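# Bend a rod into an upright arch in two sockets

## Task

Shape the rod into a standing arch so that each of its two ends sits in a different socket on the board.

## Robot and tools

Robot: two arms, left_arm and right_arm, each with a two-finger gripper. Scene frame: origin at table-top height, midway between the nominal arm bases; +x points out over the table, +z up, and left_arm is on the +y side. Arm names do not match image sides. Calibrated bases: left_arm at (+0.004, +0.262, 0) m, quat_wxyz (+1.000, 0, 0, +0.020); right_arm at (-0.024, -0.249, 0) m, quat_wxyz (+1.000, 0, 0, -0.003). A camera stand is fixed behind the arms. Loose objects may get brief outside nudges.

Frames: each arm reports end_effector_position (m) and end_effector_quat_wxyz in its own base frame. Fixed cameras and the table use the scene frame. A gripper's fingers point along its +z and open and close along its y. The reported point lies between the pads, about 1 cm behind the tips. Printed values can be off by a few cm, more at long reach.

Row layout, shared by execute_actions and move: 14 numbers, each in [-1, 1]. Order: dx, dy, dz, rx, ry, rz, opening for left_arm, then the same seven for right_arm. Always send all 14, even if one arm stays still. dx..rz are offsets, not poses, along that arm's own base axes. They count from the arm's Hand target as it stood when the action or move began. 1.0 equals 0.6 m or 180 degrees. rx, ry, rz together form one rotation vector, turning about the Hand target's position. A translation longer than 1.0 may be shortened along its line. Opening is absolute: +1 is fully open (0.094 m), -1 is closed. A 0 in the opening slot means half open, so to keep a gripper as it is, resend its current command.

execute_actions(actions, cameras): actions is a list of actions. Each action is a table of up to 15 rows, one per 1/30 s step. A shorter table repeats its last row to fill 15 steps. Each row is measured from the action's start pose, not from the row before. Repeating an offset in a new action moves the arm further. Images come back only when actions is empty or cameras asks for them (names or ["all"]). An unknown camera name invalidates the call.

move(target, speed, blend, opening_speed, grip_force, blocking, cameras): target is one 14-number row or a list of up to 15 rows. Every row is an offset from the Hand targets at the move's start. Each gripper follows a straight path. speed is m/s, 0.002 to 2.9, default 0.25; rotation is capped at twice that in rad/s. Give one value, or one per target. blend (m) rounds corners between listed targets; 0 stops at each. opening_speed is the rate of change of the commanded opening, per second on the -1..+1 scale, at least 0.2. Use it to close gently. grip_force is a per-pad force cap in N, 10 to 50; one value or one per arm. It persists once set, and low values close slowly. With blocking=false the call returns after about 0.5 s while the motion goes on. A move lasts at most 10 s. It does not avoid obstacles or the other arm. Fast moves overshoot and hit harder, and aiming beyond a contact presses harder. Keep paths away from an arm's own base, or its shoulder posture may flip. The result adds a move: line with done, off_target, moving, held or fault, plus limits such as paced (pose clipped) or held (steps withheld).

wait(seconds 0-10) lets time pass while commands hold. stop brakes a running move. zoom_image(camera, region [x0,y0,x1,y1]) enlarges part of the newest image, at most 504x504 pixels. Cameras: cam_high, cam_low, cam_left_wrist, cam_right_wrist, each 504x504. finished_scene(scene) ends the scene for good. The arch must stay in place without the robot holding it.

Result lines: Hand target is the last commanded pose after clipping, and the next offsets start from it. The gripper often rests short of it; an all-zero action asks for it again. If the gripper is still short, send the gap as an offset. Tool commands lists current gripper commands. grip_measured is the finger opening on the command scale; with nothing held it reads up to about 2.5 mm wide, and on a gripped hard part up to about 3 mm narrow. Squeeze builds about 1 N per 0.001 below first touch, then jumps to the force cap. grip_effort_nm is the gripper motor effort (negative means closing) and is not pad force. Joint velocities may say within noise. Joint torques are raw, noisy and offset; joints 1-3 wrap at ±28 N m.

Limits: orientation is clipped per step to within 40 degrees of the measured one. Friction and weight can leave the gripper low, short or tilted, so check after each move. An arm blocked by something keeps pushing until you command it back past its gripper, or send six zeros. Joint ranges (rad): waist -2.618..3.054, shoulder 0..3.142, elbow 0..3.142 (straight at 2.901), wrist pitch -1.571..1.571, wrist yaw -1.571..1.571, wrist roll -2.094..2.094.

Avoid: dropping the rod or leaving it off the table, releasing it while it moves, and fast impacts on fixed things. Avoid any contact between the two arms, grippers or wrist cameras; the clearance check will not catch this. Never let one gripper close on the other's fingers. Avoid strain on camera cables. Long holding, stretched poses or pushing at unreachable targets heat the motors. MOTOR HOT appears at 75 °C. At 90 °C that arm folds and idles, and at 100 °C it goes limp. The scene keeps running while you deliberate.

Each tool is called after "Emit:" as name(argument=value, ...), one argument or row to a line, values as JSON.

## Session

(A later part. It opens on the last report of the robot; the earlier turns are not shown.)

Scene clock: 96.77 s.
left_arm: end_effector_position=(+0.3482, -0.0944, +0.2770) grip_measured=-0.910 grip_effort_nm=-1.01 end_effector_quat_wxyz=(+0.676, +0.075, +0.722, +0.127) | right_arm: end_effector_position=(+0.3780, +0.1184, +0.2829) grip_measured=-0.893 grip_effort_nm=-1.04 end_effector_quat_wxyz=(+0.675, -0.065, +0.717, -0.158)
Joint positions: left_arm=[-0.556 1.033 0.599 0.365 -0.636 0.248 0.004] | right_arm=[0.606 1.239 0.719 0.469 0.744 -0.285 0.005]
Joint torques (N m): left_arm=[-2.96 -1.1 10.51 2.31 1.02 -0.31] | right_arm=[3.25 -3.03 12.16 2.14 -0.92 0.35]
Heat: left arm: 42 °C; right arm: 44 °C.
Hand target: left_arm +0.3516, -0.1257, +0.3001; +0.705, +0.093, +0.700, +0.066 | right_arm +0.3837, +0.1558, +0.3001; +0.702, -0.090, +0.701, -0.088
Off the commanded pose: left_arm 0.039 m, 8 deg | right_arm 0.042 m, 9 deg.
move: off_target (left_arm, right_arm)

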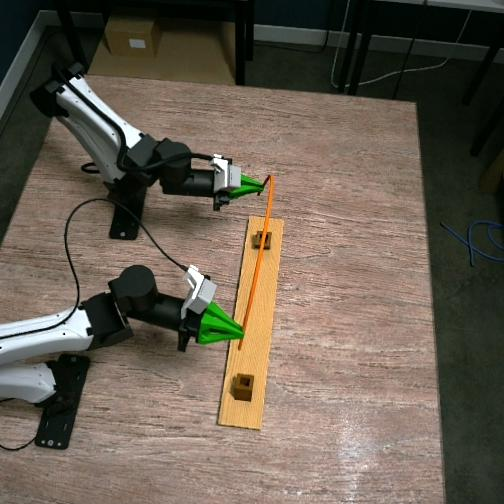

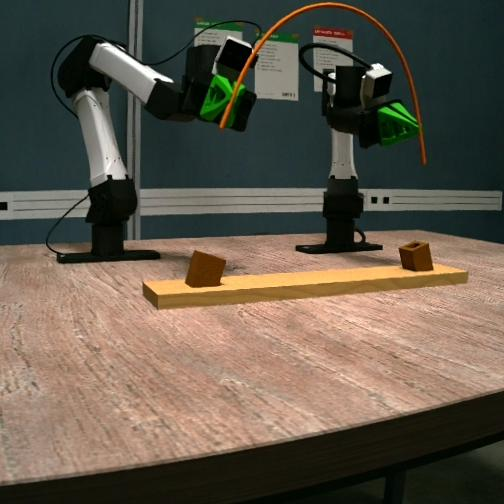

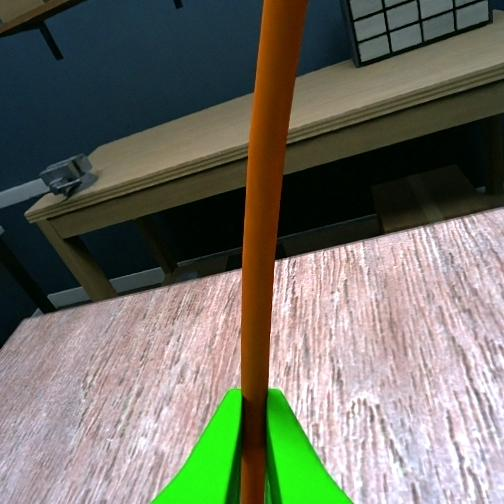

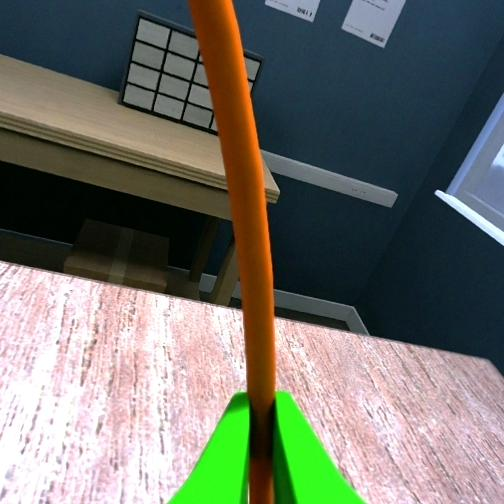

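Emit:
move(
  target=[0.02,-0.03,-0.2,-0.002,-0.045,-0.04,-1,0.025,-0.03,-0.2,0,-0.045,0.044,-1],
  speed=0.06,
  cameras=["all"],
)

Scene clock: 106.47 s.
left_arm: end_effector_position=(+0.3661, -0.1172, +0.1614) grip_measured=-0.910 grip_effort_nm=-1.01 end_effector_quat_wxyz=(+0.725, +0.097, +0.678, +0.077) | right_arm: end_effector_position=(+0.4009, +0.1087, +0.1813) grip_measured=-0.893 grip_effort_nm=-1.04 end_effector_quat_wxyz=(+0.744, -0.083, +0.656, -0.099)
Joint positions: left_arm=[-0.522 1.671 0.276 1.465 -0.485 0.281 0.004] | right_arm=[0.448 1.743 0.405 1.479 0.451 -0.32 0.005]
Joint torques (N m): left_arm=[-1.21 -3.63 4.63 2.74 1.36 0.07] | right_arm=[1.59 -5.19 4.64 2.17 -1.21 0.17]
Heat: left arm: 44 °C; right arm: 45 °C.
Hand target: left_arm +0.3637, -0.1438, +0.1801; +0.756, +0.130, +0.641, +0.026 | right_arm +0.3987, +0.1379, +0.1801; +0.754, -0.132, +0.641, -0.046
Off the commanded pose: left_arm 0.032 m, 9 deg | right_arm 0.029 m, 9 deg.
move: off_target (left_arm, right_arm)

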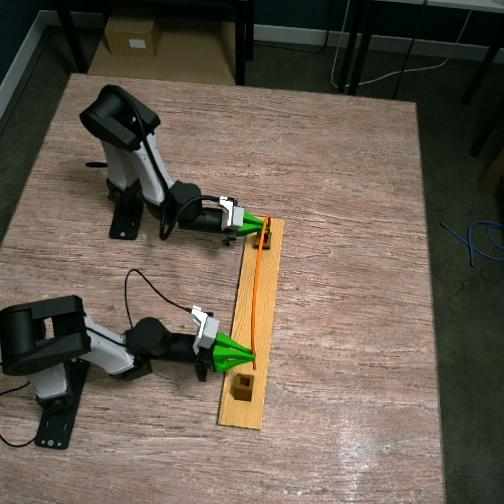

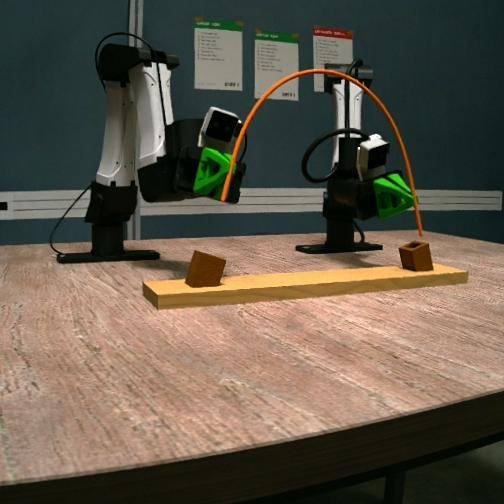

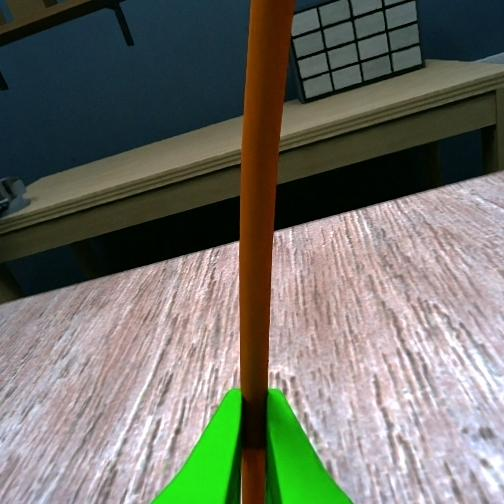

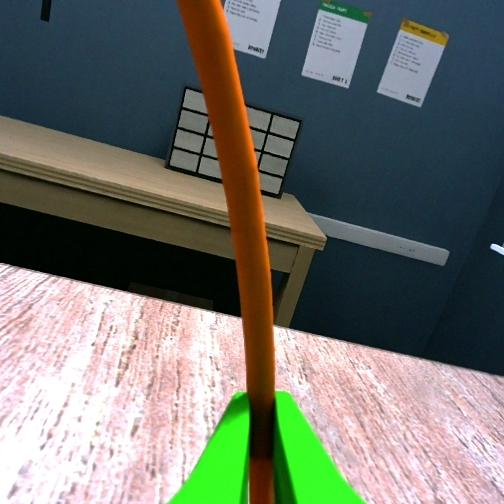

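Emit:
zoom_image(
  camera="cam_high",
  region=[190, 190, 310, 310],
)

Emit:
zoom_image(
  camera="cam_high",
  region=[190, 310, 310, 430],
)

Emit:
zoom_image(
  camera="cam_low",
  region=[160, 170, 280, 290],
)

Emit:
zoom_image(
  camera="cam_low",
  region=[360, 170, 480, 290],
)

Scaled by 4.200 from the camera's 504x504 image, which has a finer 720x720 frame.

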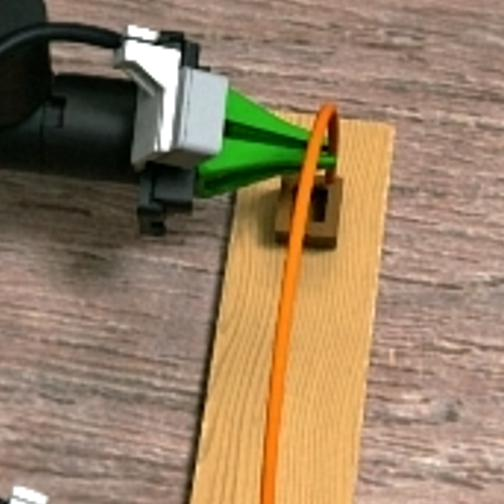

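Scaled by 4.200 from the camera's 504x504 image, which has a finer 720x720 frame.

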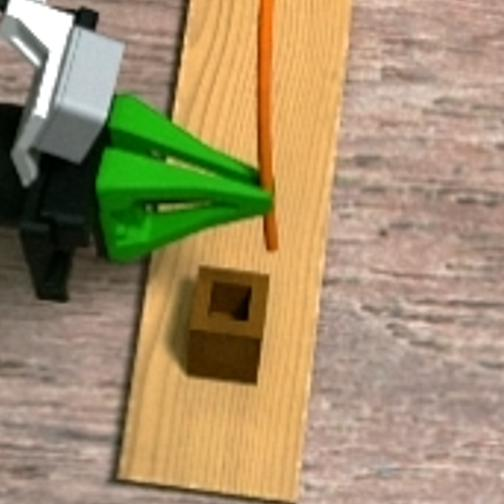

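Scaled by 4.200 from the camera's 504x504 image, which has a finer 720x720 frame.

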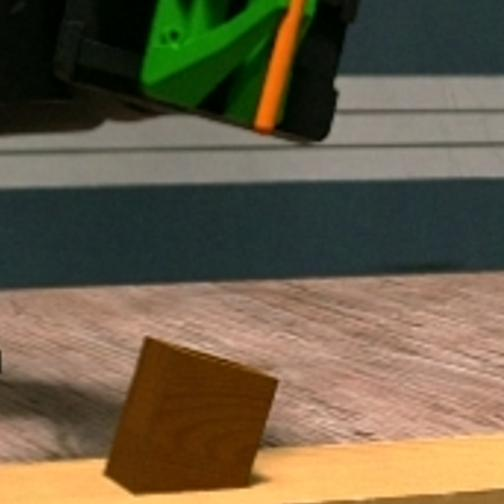

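Scaled by 4.200 from the camera's 504x504 image, which has a finer 720x720 frame.

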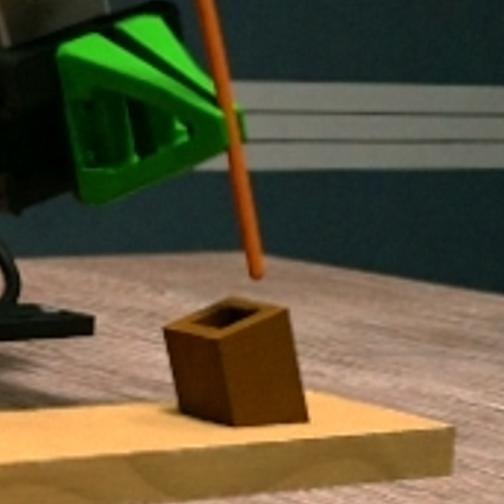

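Emit:
move(
  target=[0.0,-0.022,0,0,0.022,0,-1,-0.018,-0.038,-0.033,0,0.03,0,-1],
  speed=0.06,
  cameras=["all"],
)

Emit:
zoom_image(
  camera="cam_high",
  region=[190, 190, 310, 310],
)

Emit:
zoom_image(
  camera="cam_high",
  region=[190, 310, 310, 430],
)

Emit:
zoom_image(
  camera="cam_low",
  region=[160, 170, 280, 290],
)

Emit:
zoom_image(
  camera="cam_low",
  region=[360, 170, 480, 290],
)

Scene clock: 120.63 s.
left_arm: end_effector_position=(+0.3642, -0.1250, +0.1556) grip_measured=-0.910 grip_effort_nm=-1.01 end_effector_quat_wxyz=(+0.706, +0.112, +0.695, +0.082) | right_arm: end_effector_position=(+0.3921, +0.0884, +0.1517) grip_measured=-0.893 grip_effort_nm=-1.04 end_effector_quat_wxyz=(+0.710, -0.098, +0.690, -0.101)
Joint positions: left_arm=[-0.552 1.622 0.289 1.343 -0.508 0.281 0.004] | right_arm=[0.385 1.718 0.327 1.422 0.386 -0.294 0.005]
Joint torques (N m): left_arm=[-2.92 -6.57 7.05 2.02 1.07 -0.33] | right_arm=[1.43 -9.58 4.22 1.93 -1.06 0.36]
Heat: left arm: 43 °C; right arm: 45 °C.
Hand target: left_arm +0.3636, -0.1569, +0.1800; +0.733, +0.130, +0.667, +0.022 | right_arm +0.3880, +0.1150, +0.1604; +0.723, -0.134, +0.676, -0.039
Off the commanded pose: left_arm 0.040 m, 9 deg | right_arm 0.028 m, 9 deg.
move: off_target (left_arm, right_arm)

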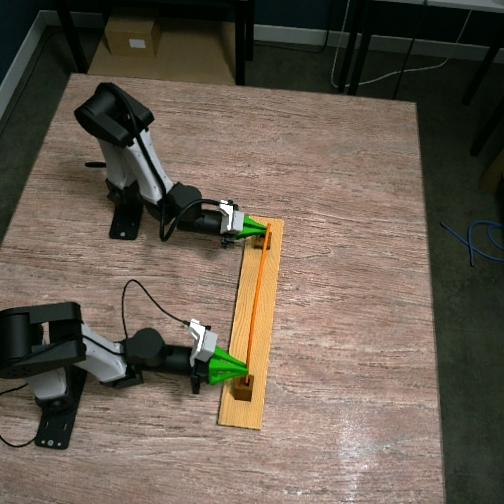

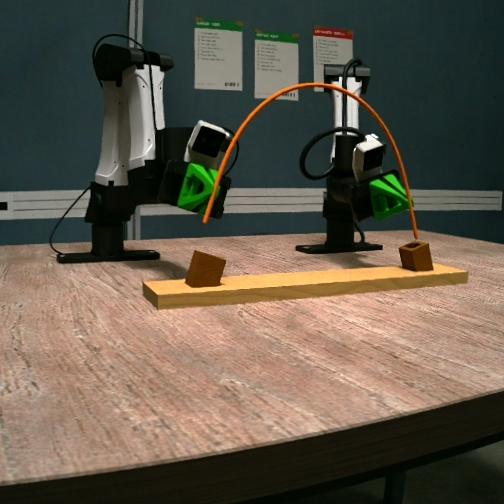

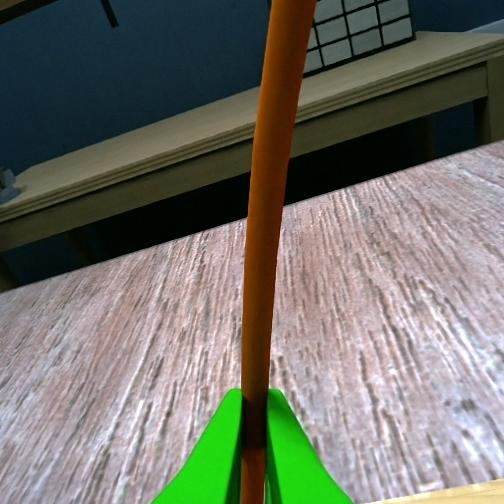

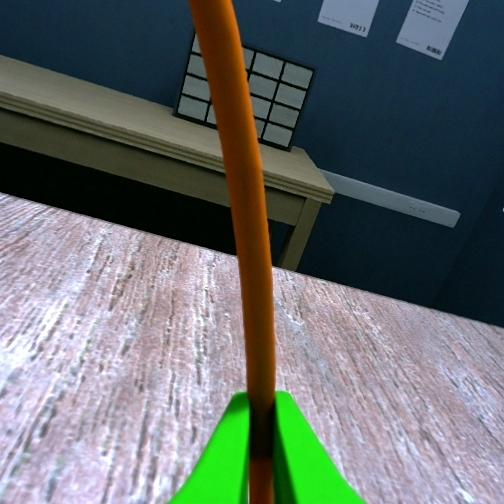

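Scaled by 4.200 from the camera's 504x504 image, which has a finer 720x720 frame.

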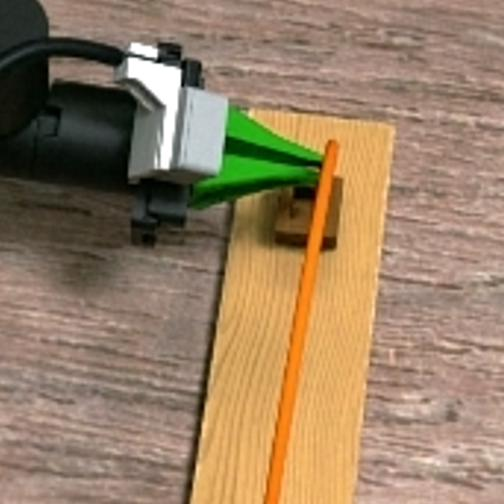

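Scaled by 4.200 from the camera's 504x504 image, which has a finer 720x720 frame.

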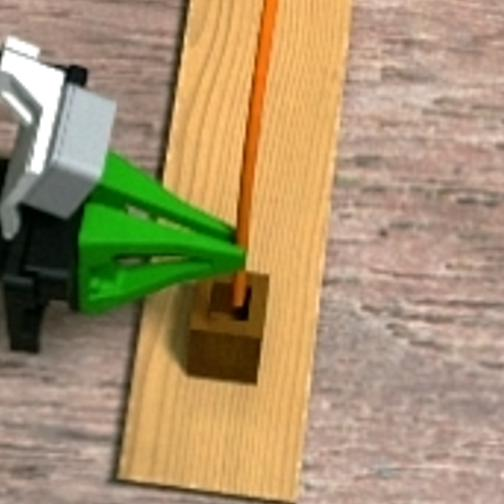

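Scaled by 4.200 from the camera's 504x504 image, which has a finer 720x720 frame.

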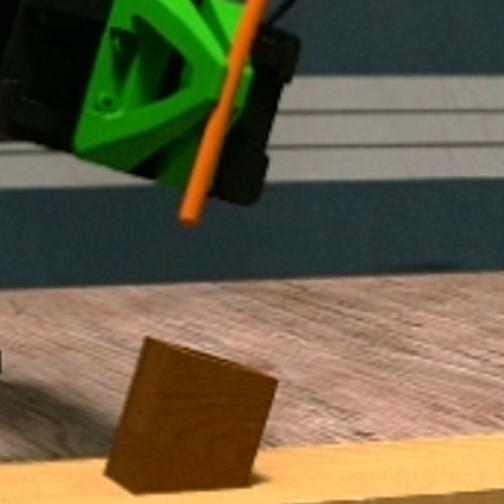

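Scaled by 4.200 from the camera's 504x504 image, which has a finer 720x720 frame.

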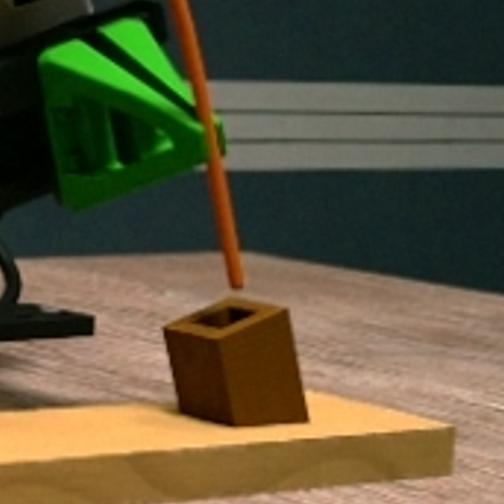

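Emit:
move(
  target=[0.002,-0.007,-0.012,0,0,0,-1,0.0,0.022,-0.055,0,0,0,-1],
  speed=0.05,
  cameras=["all"],
)

Emit:
zoom_image(
  camera="cam_high",
  region=[225, 200, 305, 280],
)

Emit:
zoom_image(
  camera="cam_high",
  region=[205, 330, 285, 410],
)

Emit:
zoom_image(
  camera="cam_low",
  region=[170, 200, 270, 300],
)

Emit:
zoom_image(
  camera="cam_low",
  region=[370, 190, 470, 290],
)

Scene clock: 132.80 s.
left_arm: end_effector_position=(+0.3635, -0.1253, +0.1545) grip_measured=-0.910 grip_effort_nm=-1.01 end_effector_quat_wxyz=(+0.706, +0.108, +0.695, +0.086) | right_arm: end_effector_position=(+0.3922, +0.0934, +0.1219) grip_measured=-0.893 grip_effort_nm=-1.04 end_effector_quat_wxyz=(+0.693, -0.095, +0.707, -0.102)
Joint positions: left_arm=[-0.562 1.634 0.289 1.356 -0.528 0.281 0.004] | right_arm=[0.413 1.842 0.327 1.495 0.425 -0.272 0.005]
Joint torques (N m): left_arm=[-3.23 -3.64 7.27 2.31 1.13 -0.33] | right_arm=[3.38 -5.38 3.74 2.54 -0.91 0.24]
Heat: left arm: 43 °C; right arm: 47 °C.
Hand target: left_arm +0.3648, -0.1611, +0.1729; +0.733, +0.130, +0.667, +0.022 | right_arm +0.3879, +0.1283, +0.1274; +0.724, -0.134, +0.676, -0.039
Off the commanded pose: left_arm 0.040 m, 9 deg | right_arm 0.035 m, 10 deg.
joint sent to its limit (right arm) — joint 4 (wrist pitch), upper limit. The joint targets still meet the commanded pose.
move: off_target (left_arm, right_arm)

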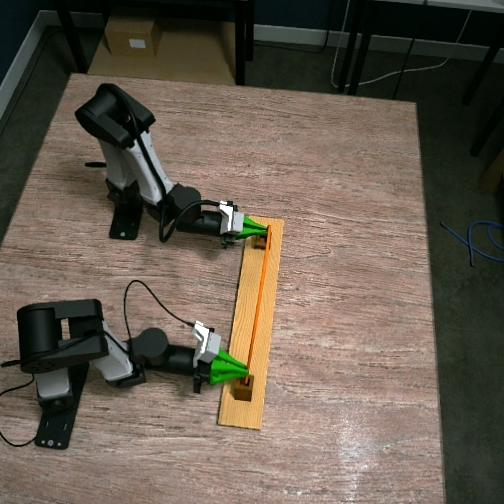

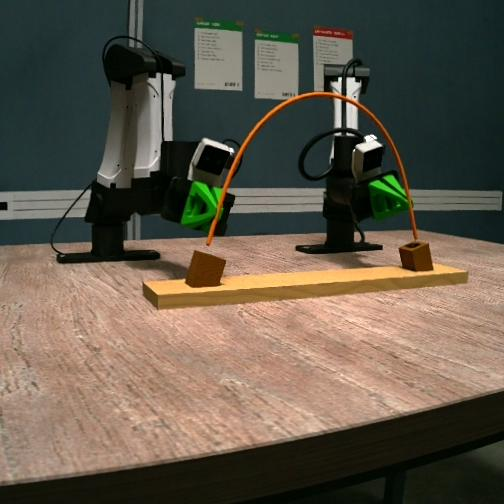

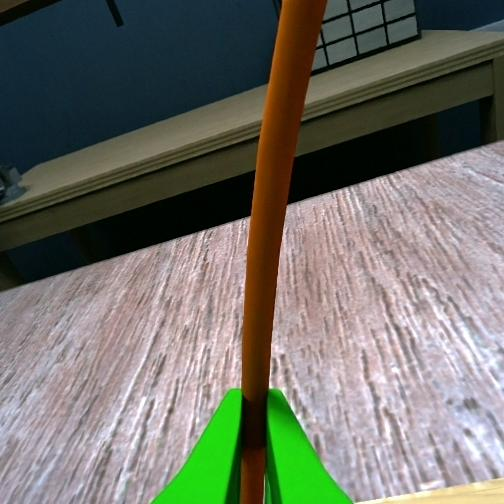

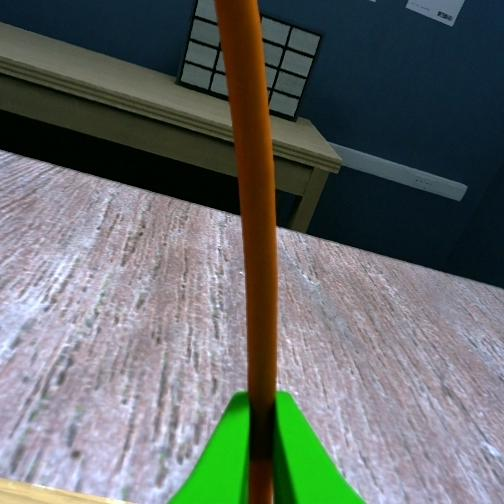

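Scaled by 6.300 from the camera's 504x504 image, which has a finer 720x720 frame.

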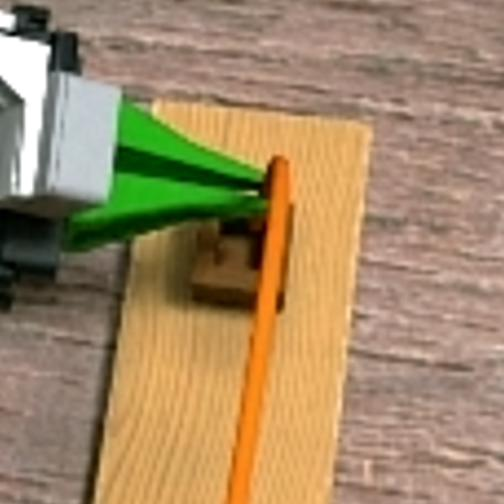

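Scaled by 6.300 from the camera's 504x504 image, which has a finer 720x720 frame.

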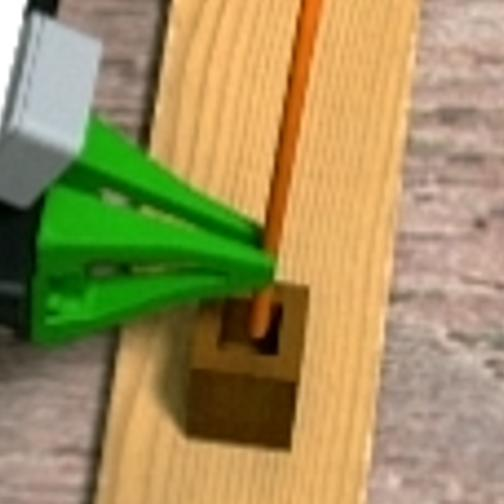

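Scaled by 5.040 from the camera's 504x504 image, which has a finer 720x720 frame.

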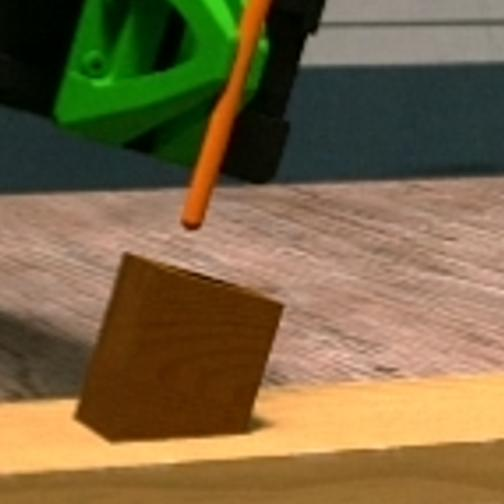

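Scaled by 5.040 from the camera's 504x504 image, which has a finer 720x720 frame.

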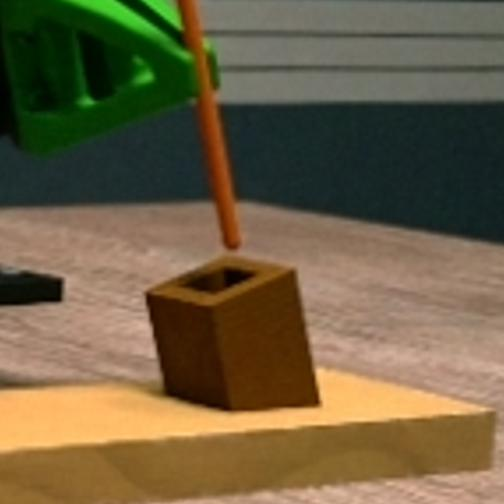

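Emit:
move(
  target=[0.003,-0.006,-0.045,0,0,0,-1,-0.004,0.01,-0.045,0,-0.01,0,-1],
  speed=0.04,
  cameras=["all"],
)

Emit:
zoom_image(
  camera="cam_high",
  region=[225, 200, 305, 280],
)

Emit:
zoom_image(
  camera="cam_high",
  region=[205, 330, 285, 410],
)

Emit:
zoom_image(
  camera="cam_low",
  region=[170, 200, 270, 300],
)

Emit:
zoom_image(
  camera="cam_low",
  region=[370, 190, 470, 290],
)

Scene clock: 140.80 s.
left_arm: end_effector_position=(+0.3666, -0.1270, +0.1168) grip_measured=-0.910 grip_effort_nm=-1.01 end_effector_quat_wxyz=(+0.685, +0.117, +0.713, +0.096) | right_arm: end_effector_position=(+0.3881, +0.0966, +0.0947) grip_measured=-0.893 grip_effort_nm=-1.04 end_effector_quat_wxyz=(+0.668, -0.091, +0.730, -0.111)
Joint positions: left_arm=[-0.567 1.81 0.289 1.469 -0.543 0.276 0.004] | right_arm=[0.449 1.915 0.327 1.495 0.487 -0.245 0.005]
Joint torques (N m): left_arm=[-3.41 -4.37 5.5 3.05 1.18 -0.29] | right_arm=[3.47 -5.7 3.62 2.54 -1.07 0.22]
Heat: left arm: 44 °C; right arm: 50 °C.
Hand target: left_arm +0.3666, -0.1648, +0.1459; +0.733, +0.130, +0.667, +0.022 | right_arm +0.3855, +0.1343, +0.1004; +0.734, -0.133, +0.665, -0.042
Off the commanded pose: left_arm 0.048 m, 12 deg | right_arm 0.038 m, 14 deg.
joint sent to its limit (right arm) — joint 4 (wrist pitch), upper limit. The joint targets are off in orientation, not in position.
move: off_target (left_arm, right_arm)

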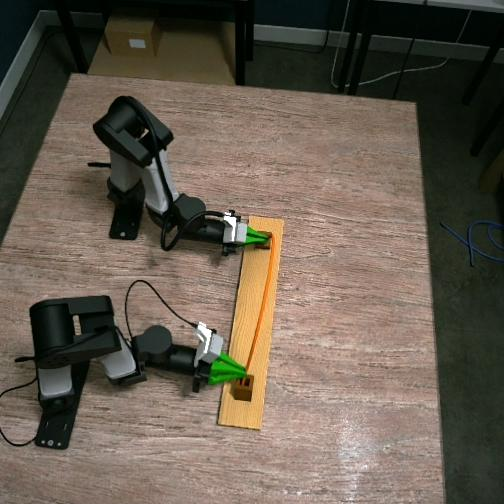

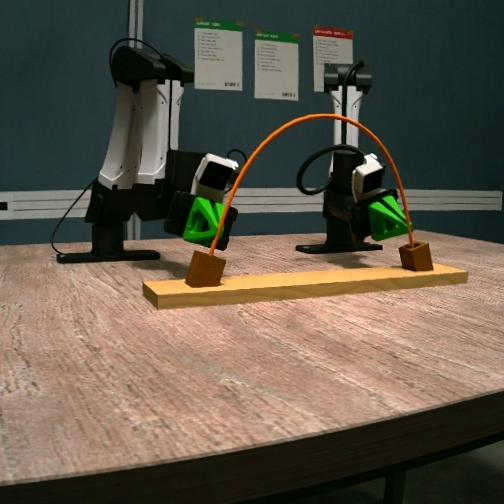

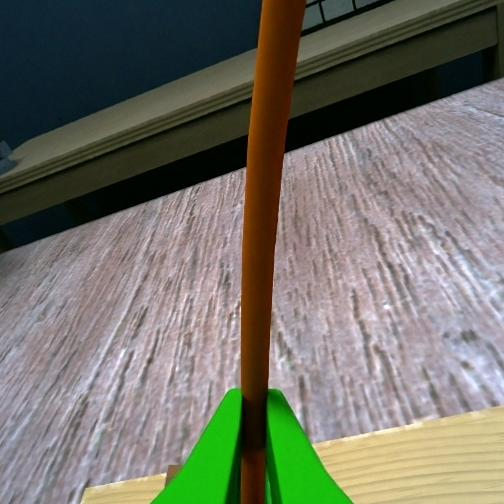

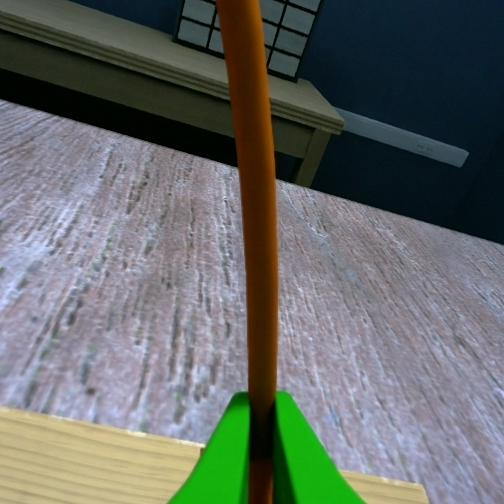

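Scaled by 6.300 from the camera's 504x504 image, which has a finer 720x720 frame.

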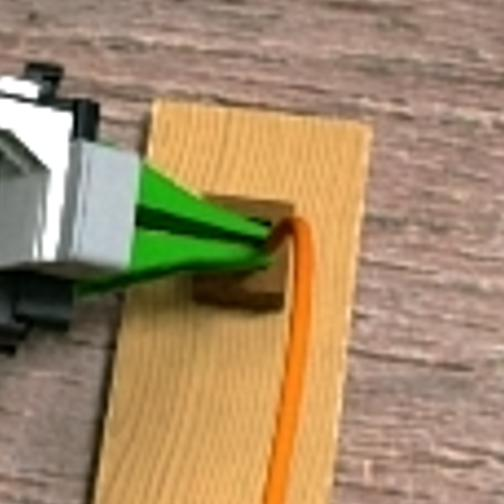

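Scaled by 6.300 from the camera's 504x504 image, which has a finer 720x720 frame.

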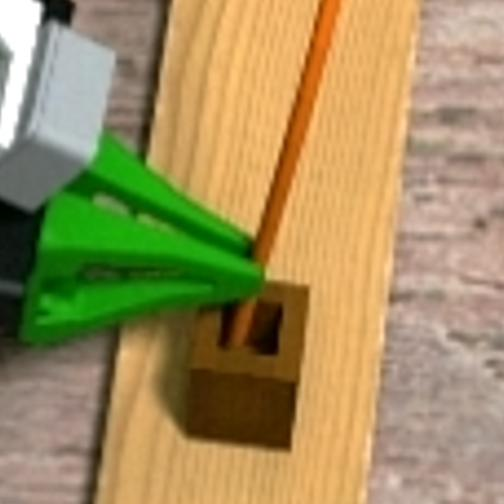

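Scaled by 5.040 from the camera's 504x504 image, which has a finer 720x720 frame.

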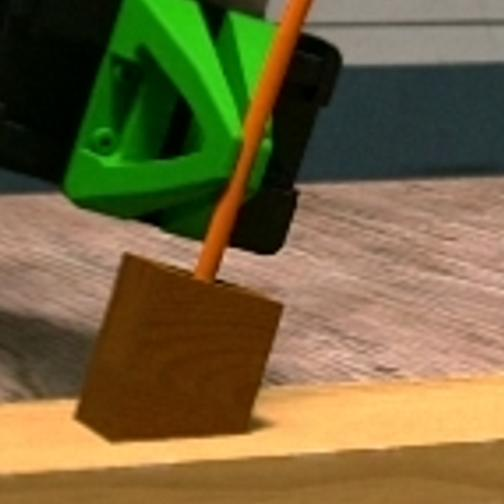

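Scaled by 5.040 from the camera's 504x504 image, which has a finer 720x720 frame.

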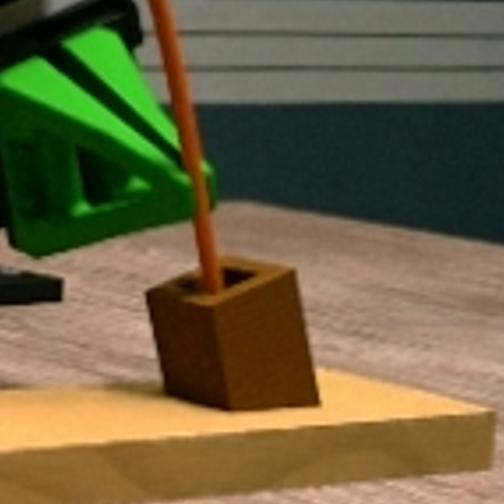

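Emit:
move(
  target=[-0.002,0.006,-0.03,0,-0.02,0,-1,0.008,-0.007,-0.03,0,-0.01,0,-1],
  speed=0.03,
  cameras=["all"],
)

Emit:
zoom_image(
  camera="cam_high",
  region=[225, 200, 305, 280],
)

Emit:
zoom_image(
  camera="cam_high",
  region=[205, 330, 285, 410],
)

Emit:
zoom_image(
  camera="cam_low",
  region=[170, 200, 270, 300],
)

Emit:
zoom_image(
  camera="cam_low",
  region=[370, 190, 470, 290],
)

Scene clock: 148.00 s.
left_arm: end_effector_position=(+0.3678, -0.1265, +0.1118) grip_measured=-0.910 grip_effort_nm=-1.01 end_effector_quat_wxyz=(+0.681, +0.114, +0.717, +0.097) | right_arm: end_effector_position=(+0.3868, +0.0955, +0.0765) grip_measured=-0.893 grip_effort_nm=-1.04 end_effector_quat_wxyz=(+0.652, -0.094, +0.744, -0.112)
Joint positions: left_arm=[-0.567 1.832 0.294 1.475 -0.55 0.268 0.004] | right_arm=[0.449 1.964 0.327 1.495 0.491 -0.228 0.005]
Joint torques (N m): left_arm=[-3.18 -2.81 4.16 3 1.18 -0.4] | right_arm=[2.41 -5.01 4.82 2.54 -1.01 0.2]
Heat: left arm: 43 °C; right arm: 53 °C.
Hand target: left_arm +0.3654, -0.1612, +0.1279; +0.754, +0.130, +0.644, +0.026 | right_arm +0.3903, +0.1301, +0.0824; +0.744, -0.133, +0.653, -0.044
Off the commanded pose: left_arm 0.038 m, 14 deg | right_arm 0.035 m, 17 deg.
joint sent to its limit (left arm) — joint 4 (wrist pitch), upper limit. The joint targets are off in orientation, not in position.
joint sent to its limit (right arm) — joint 4 (wrist pitch), upper limit. The joint targets are off in orientation, not in position.
move: off_target (left_arm, right_arm)

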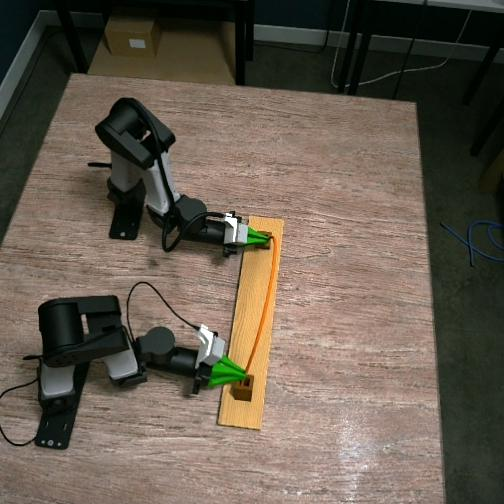

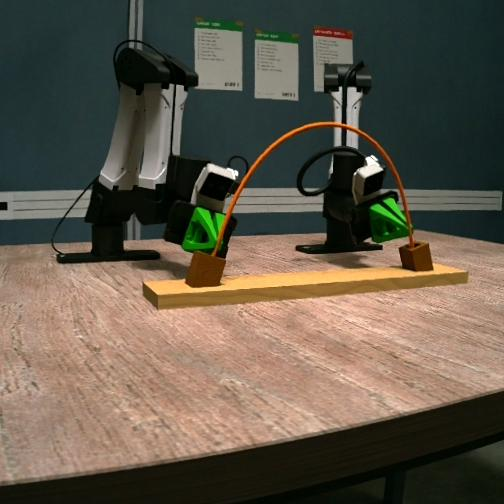

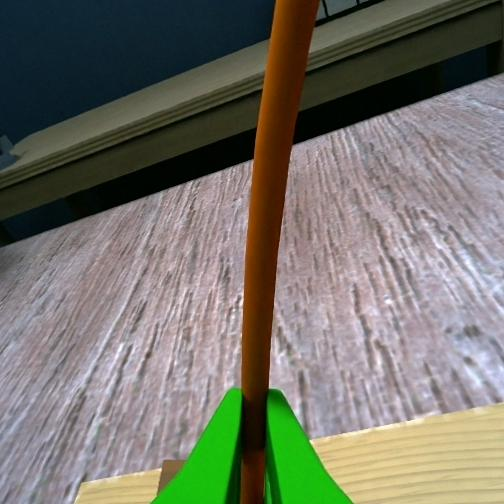

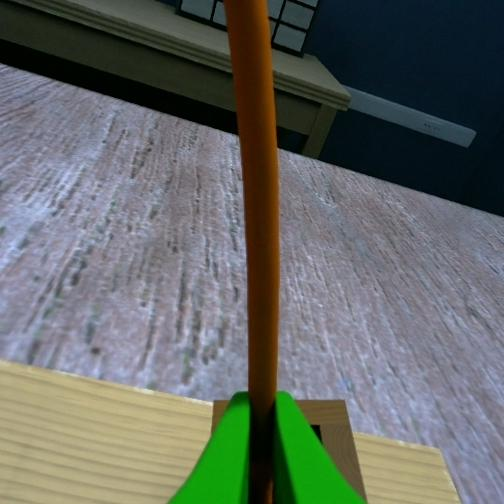

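Scaled by 6.300 from the camera's 504x504 image, which has a finer 720x720 frame.

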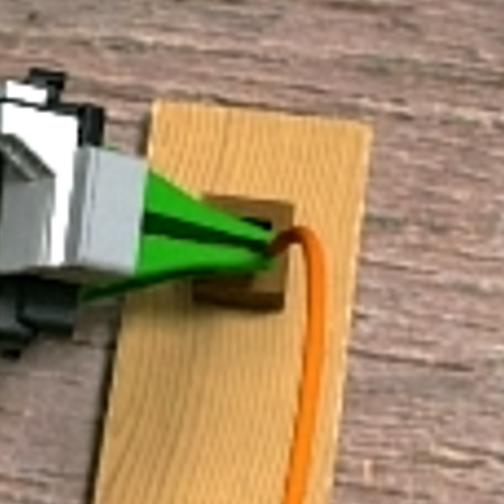

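Scaled by 6.300 from the camera's 504x504 image, which has a finer 720x720 frame.

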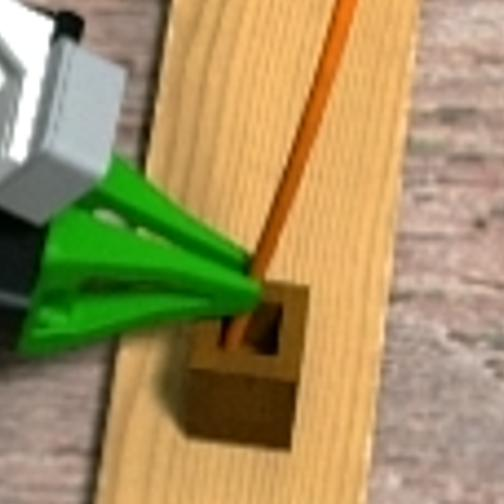

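Scaled by 5.040 from the camera's 504x504 image, which has a finer 720x720 frame.

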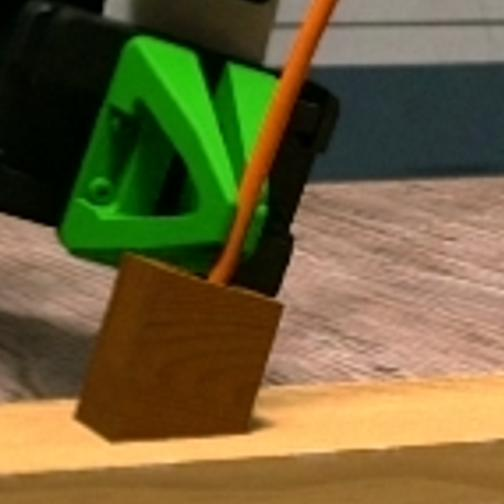

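Scaled by 5.040 from the camera's 504x504 image, which has a finer 720x720 frame.

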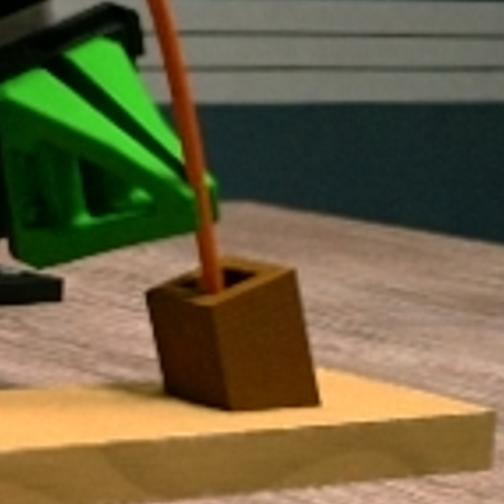

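Emit:
move(
  target=[0.002,0.046,-0.02,0.02,0.045,0.038,-1,-0.002,-0.046,-0.012,-0.012,0.058,-0.047,-1],
  speed=0.03,
  cameras=["all"],
)

Emit:
zoom_image(
  camera="cam_high",
  region=[225, 200, 305, 280],
)

Emit:
zoom_image(
  camera="cam_high",
  region=[205, 330, 285, 410],
)

Emit:
zoom_image(
  camera="cam_low",
  region=[170, 200, 270, 300],
)

Emit:
zoom_image(
  camera="cam_low",
  region=[370, 190, 470, 290],
)

Scene clock: 156.07 s.
left_arm: end_effector_position=(+0.3685, -0.1241, +0.1108) grip_measured=-0.910 grip_effort_nm=-1.01 end_effector_quat_wxyz=(+0.680, +0.110, +0.718, +0.104) | right_arm: end_effector_position=(+0.3876, +0.0915, +0.0764) grip_measured=-0.893 grip_effort_nm=-1.04 end_effector_quat_wxyz=(+0.651, -0.085, +0.745, -0.122)
Joint positions: left_arm=[-0.567 1.838 0.297 1.476 -0.567 0.269 0.004] | right_arm=[0.449 1.969 0.331 1.496 0.515 -0.228 0.005]
Joint torques (N m): left_arm=[-0.46 -2.09 2.52 2.84 0.57 -0.03] | right_arm=[0.4 -3.84 3.6 2.53 -0.4 0.03]
Heat: left arm: 43 °C; right arm: 54 °C.
Hand target: left_arm +0.3666, -0.1335, +0.1158; +0.699, +0.116, +0.701, +0.082 | right_arm +0.3891, +0.1024, +0.0752; +0.674, -0.102, +0.725, -0.098
Off the commanded pose: left_arm 0.011 m, 4 deg | right_arm 0.011 m, 5 deg.
joint sent to its limit (right arm) — joint 4 (wrist pitch), upper limit. The joint targets still meet the commanded pose.
move: off_target (left_arm, right_arm)

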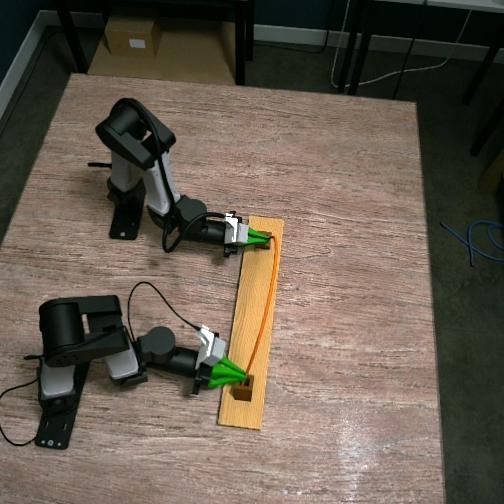

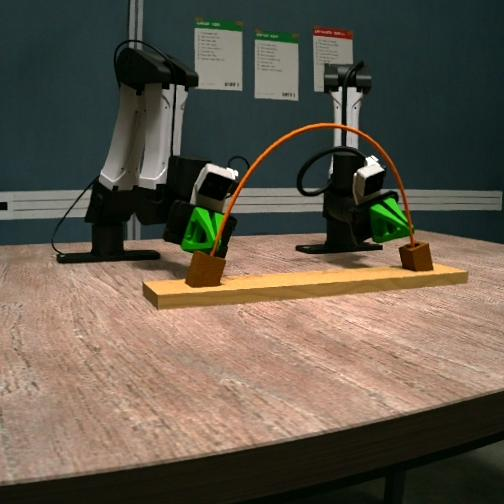

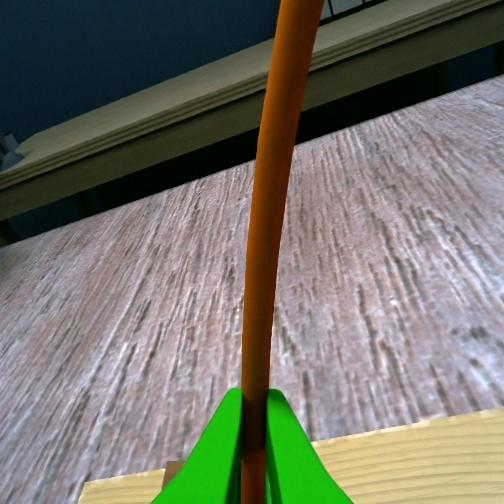

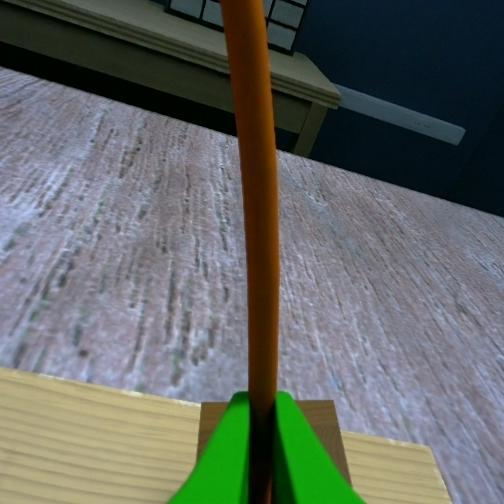

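Scaled by 6.300 from the camera's 504x504 image, which has a finer 720x720 frame.

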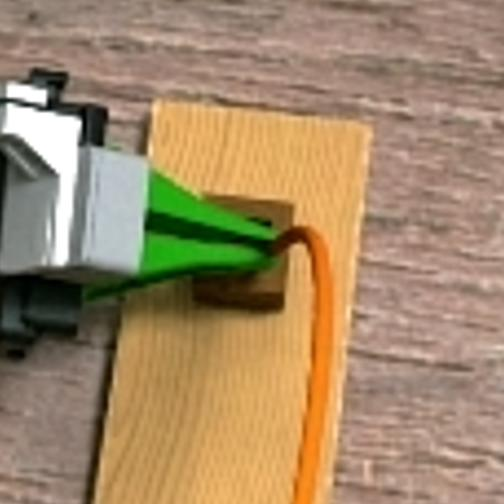

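Scaled by 6.300 from the camera's 504x504 image, which has a finer 720x720 frame.

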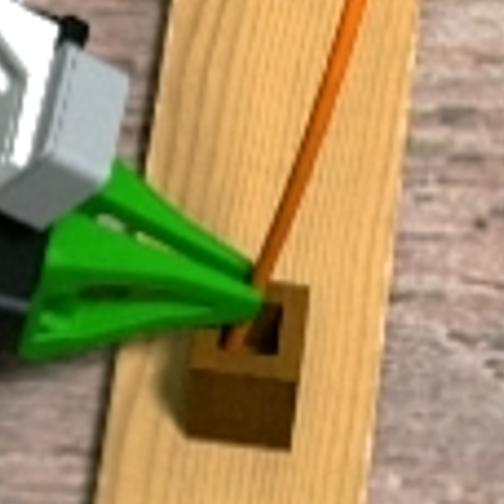

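Scaled by 5.040 from the camera's 504x504 image, which has a finer 720x720 frame.

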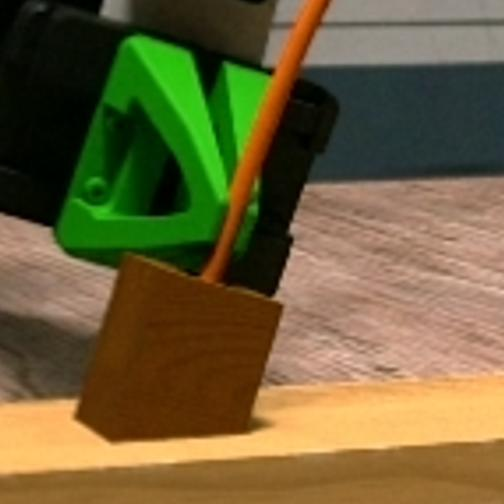

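Scaled by 5.040 from the camera's 504x504 image, which has a finer 720x720 frame.

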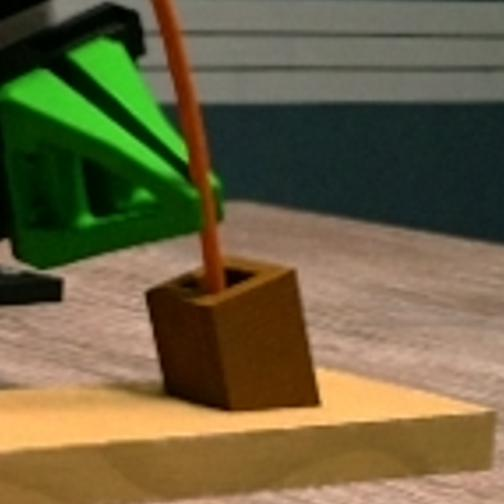

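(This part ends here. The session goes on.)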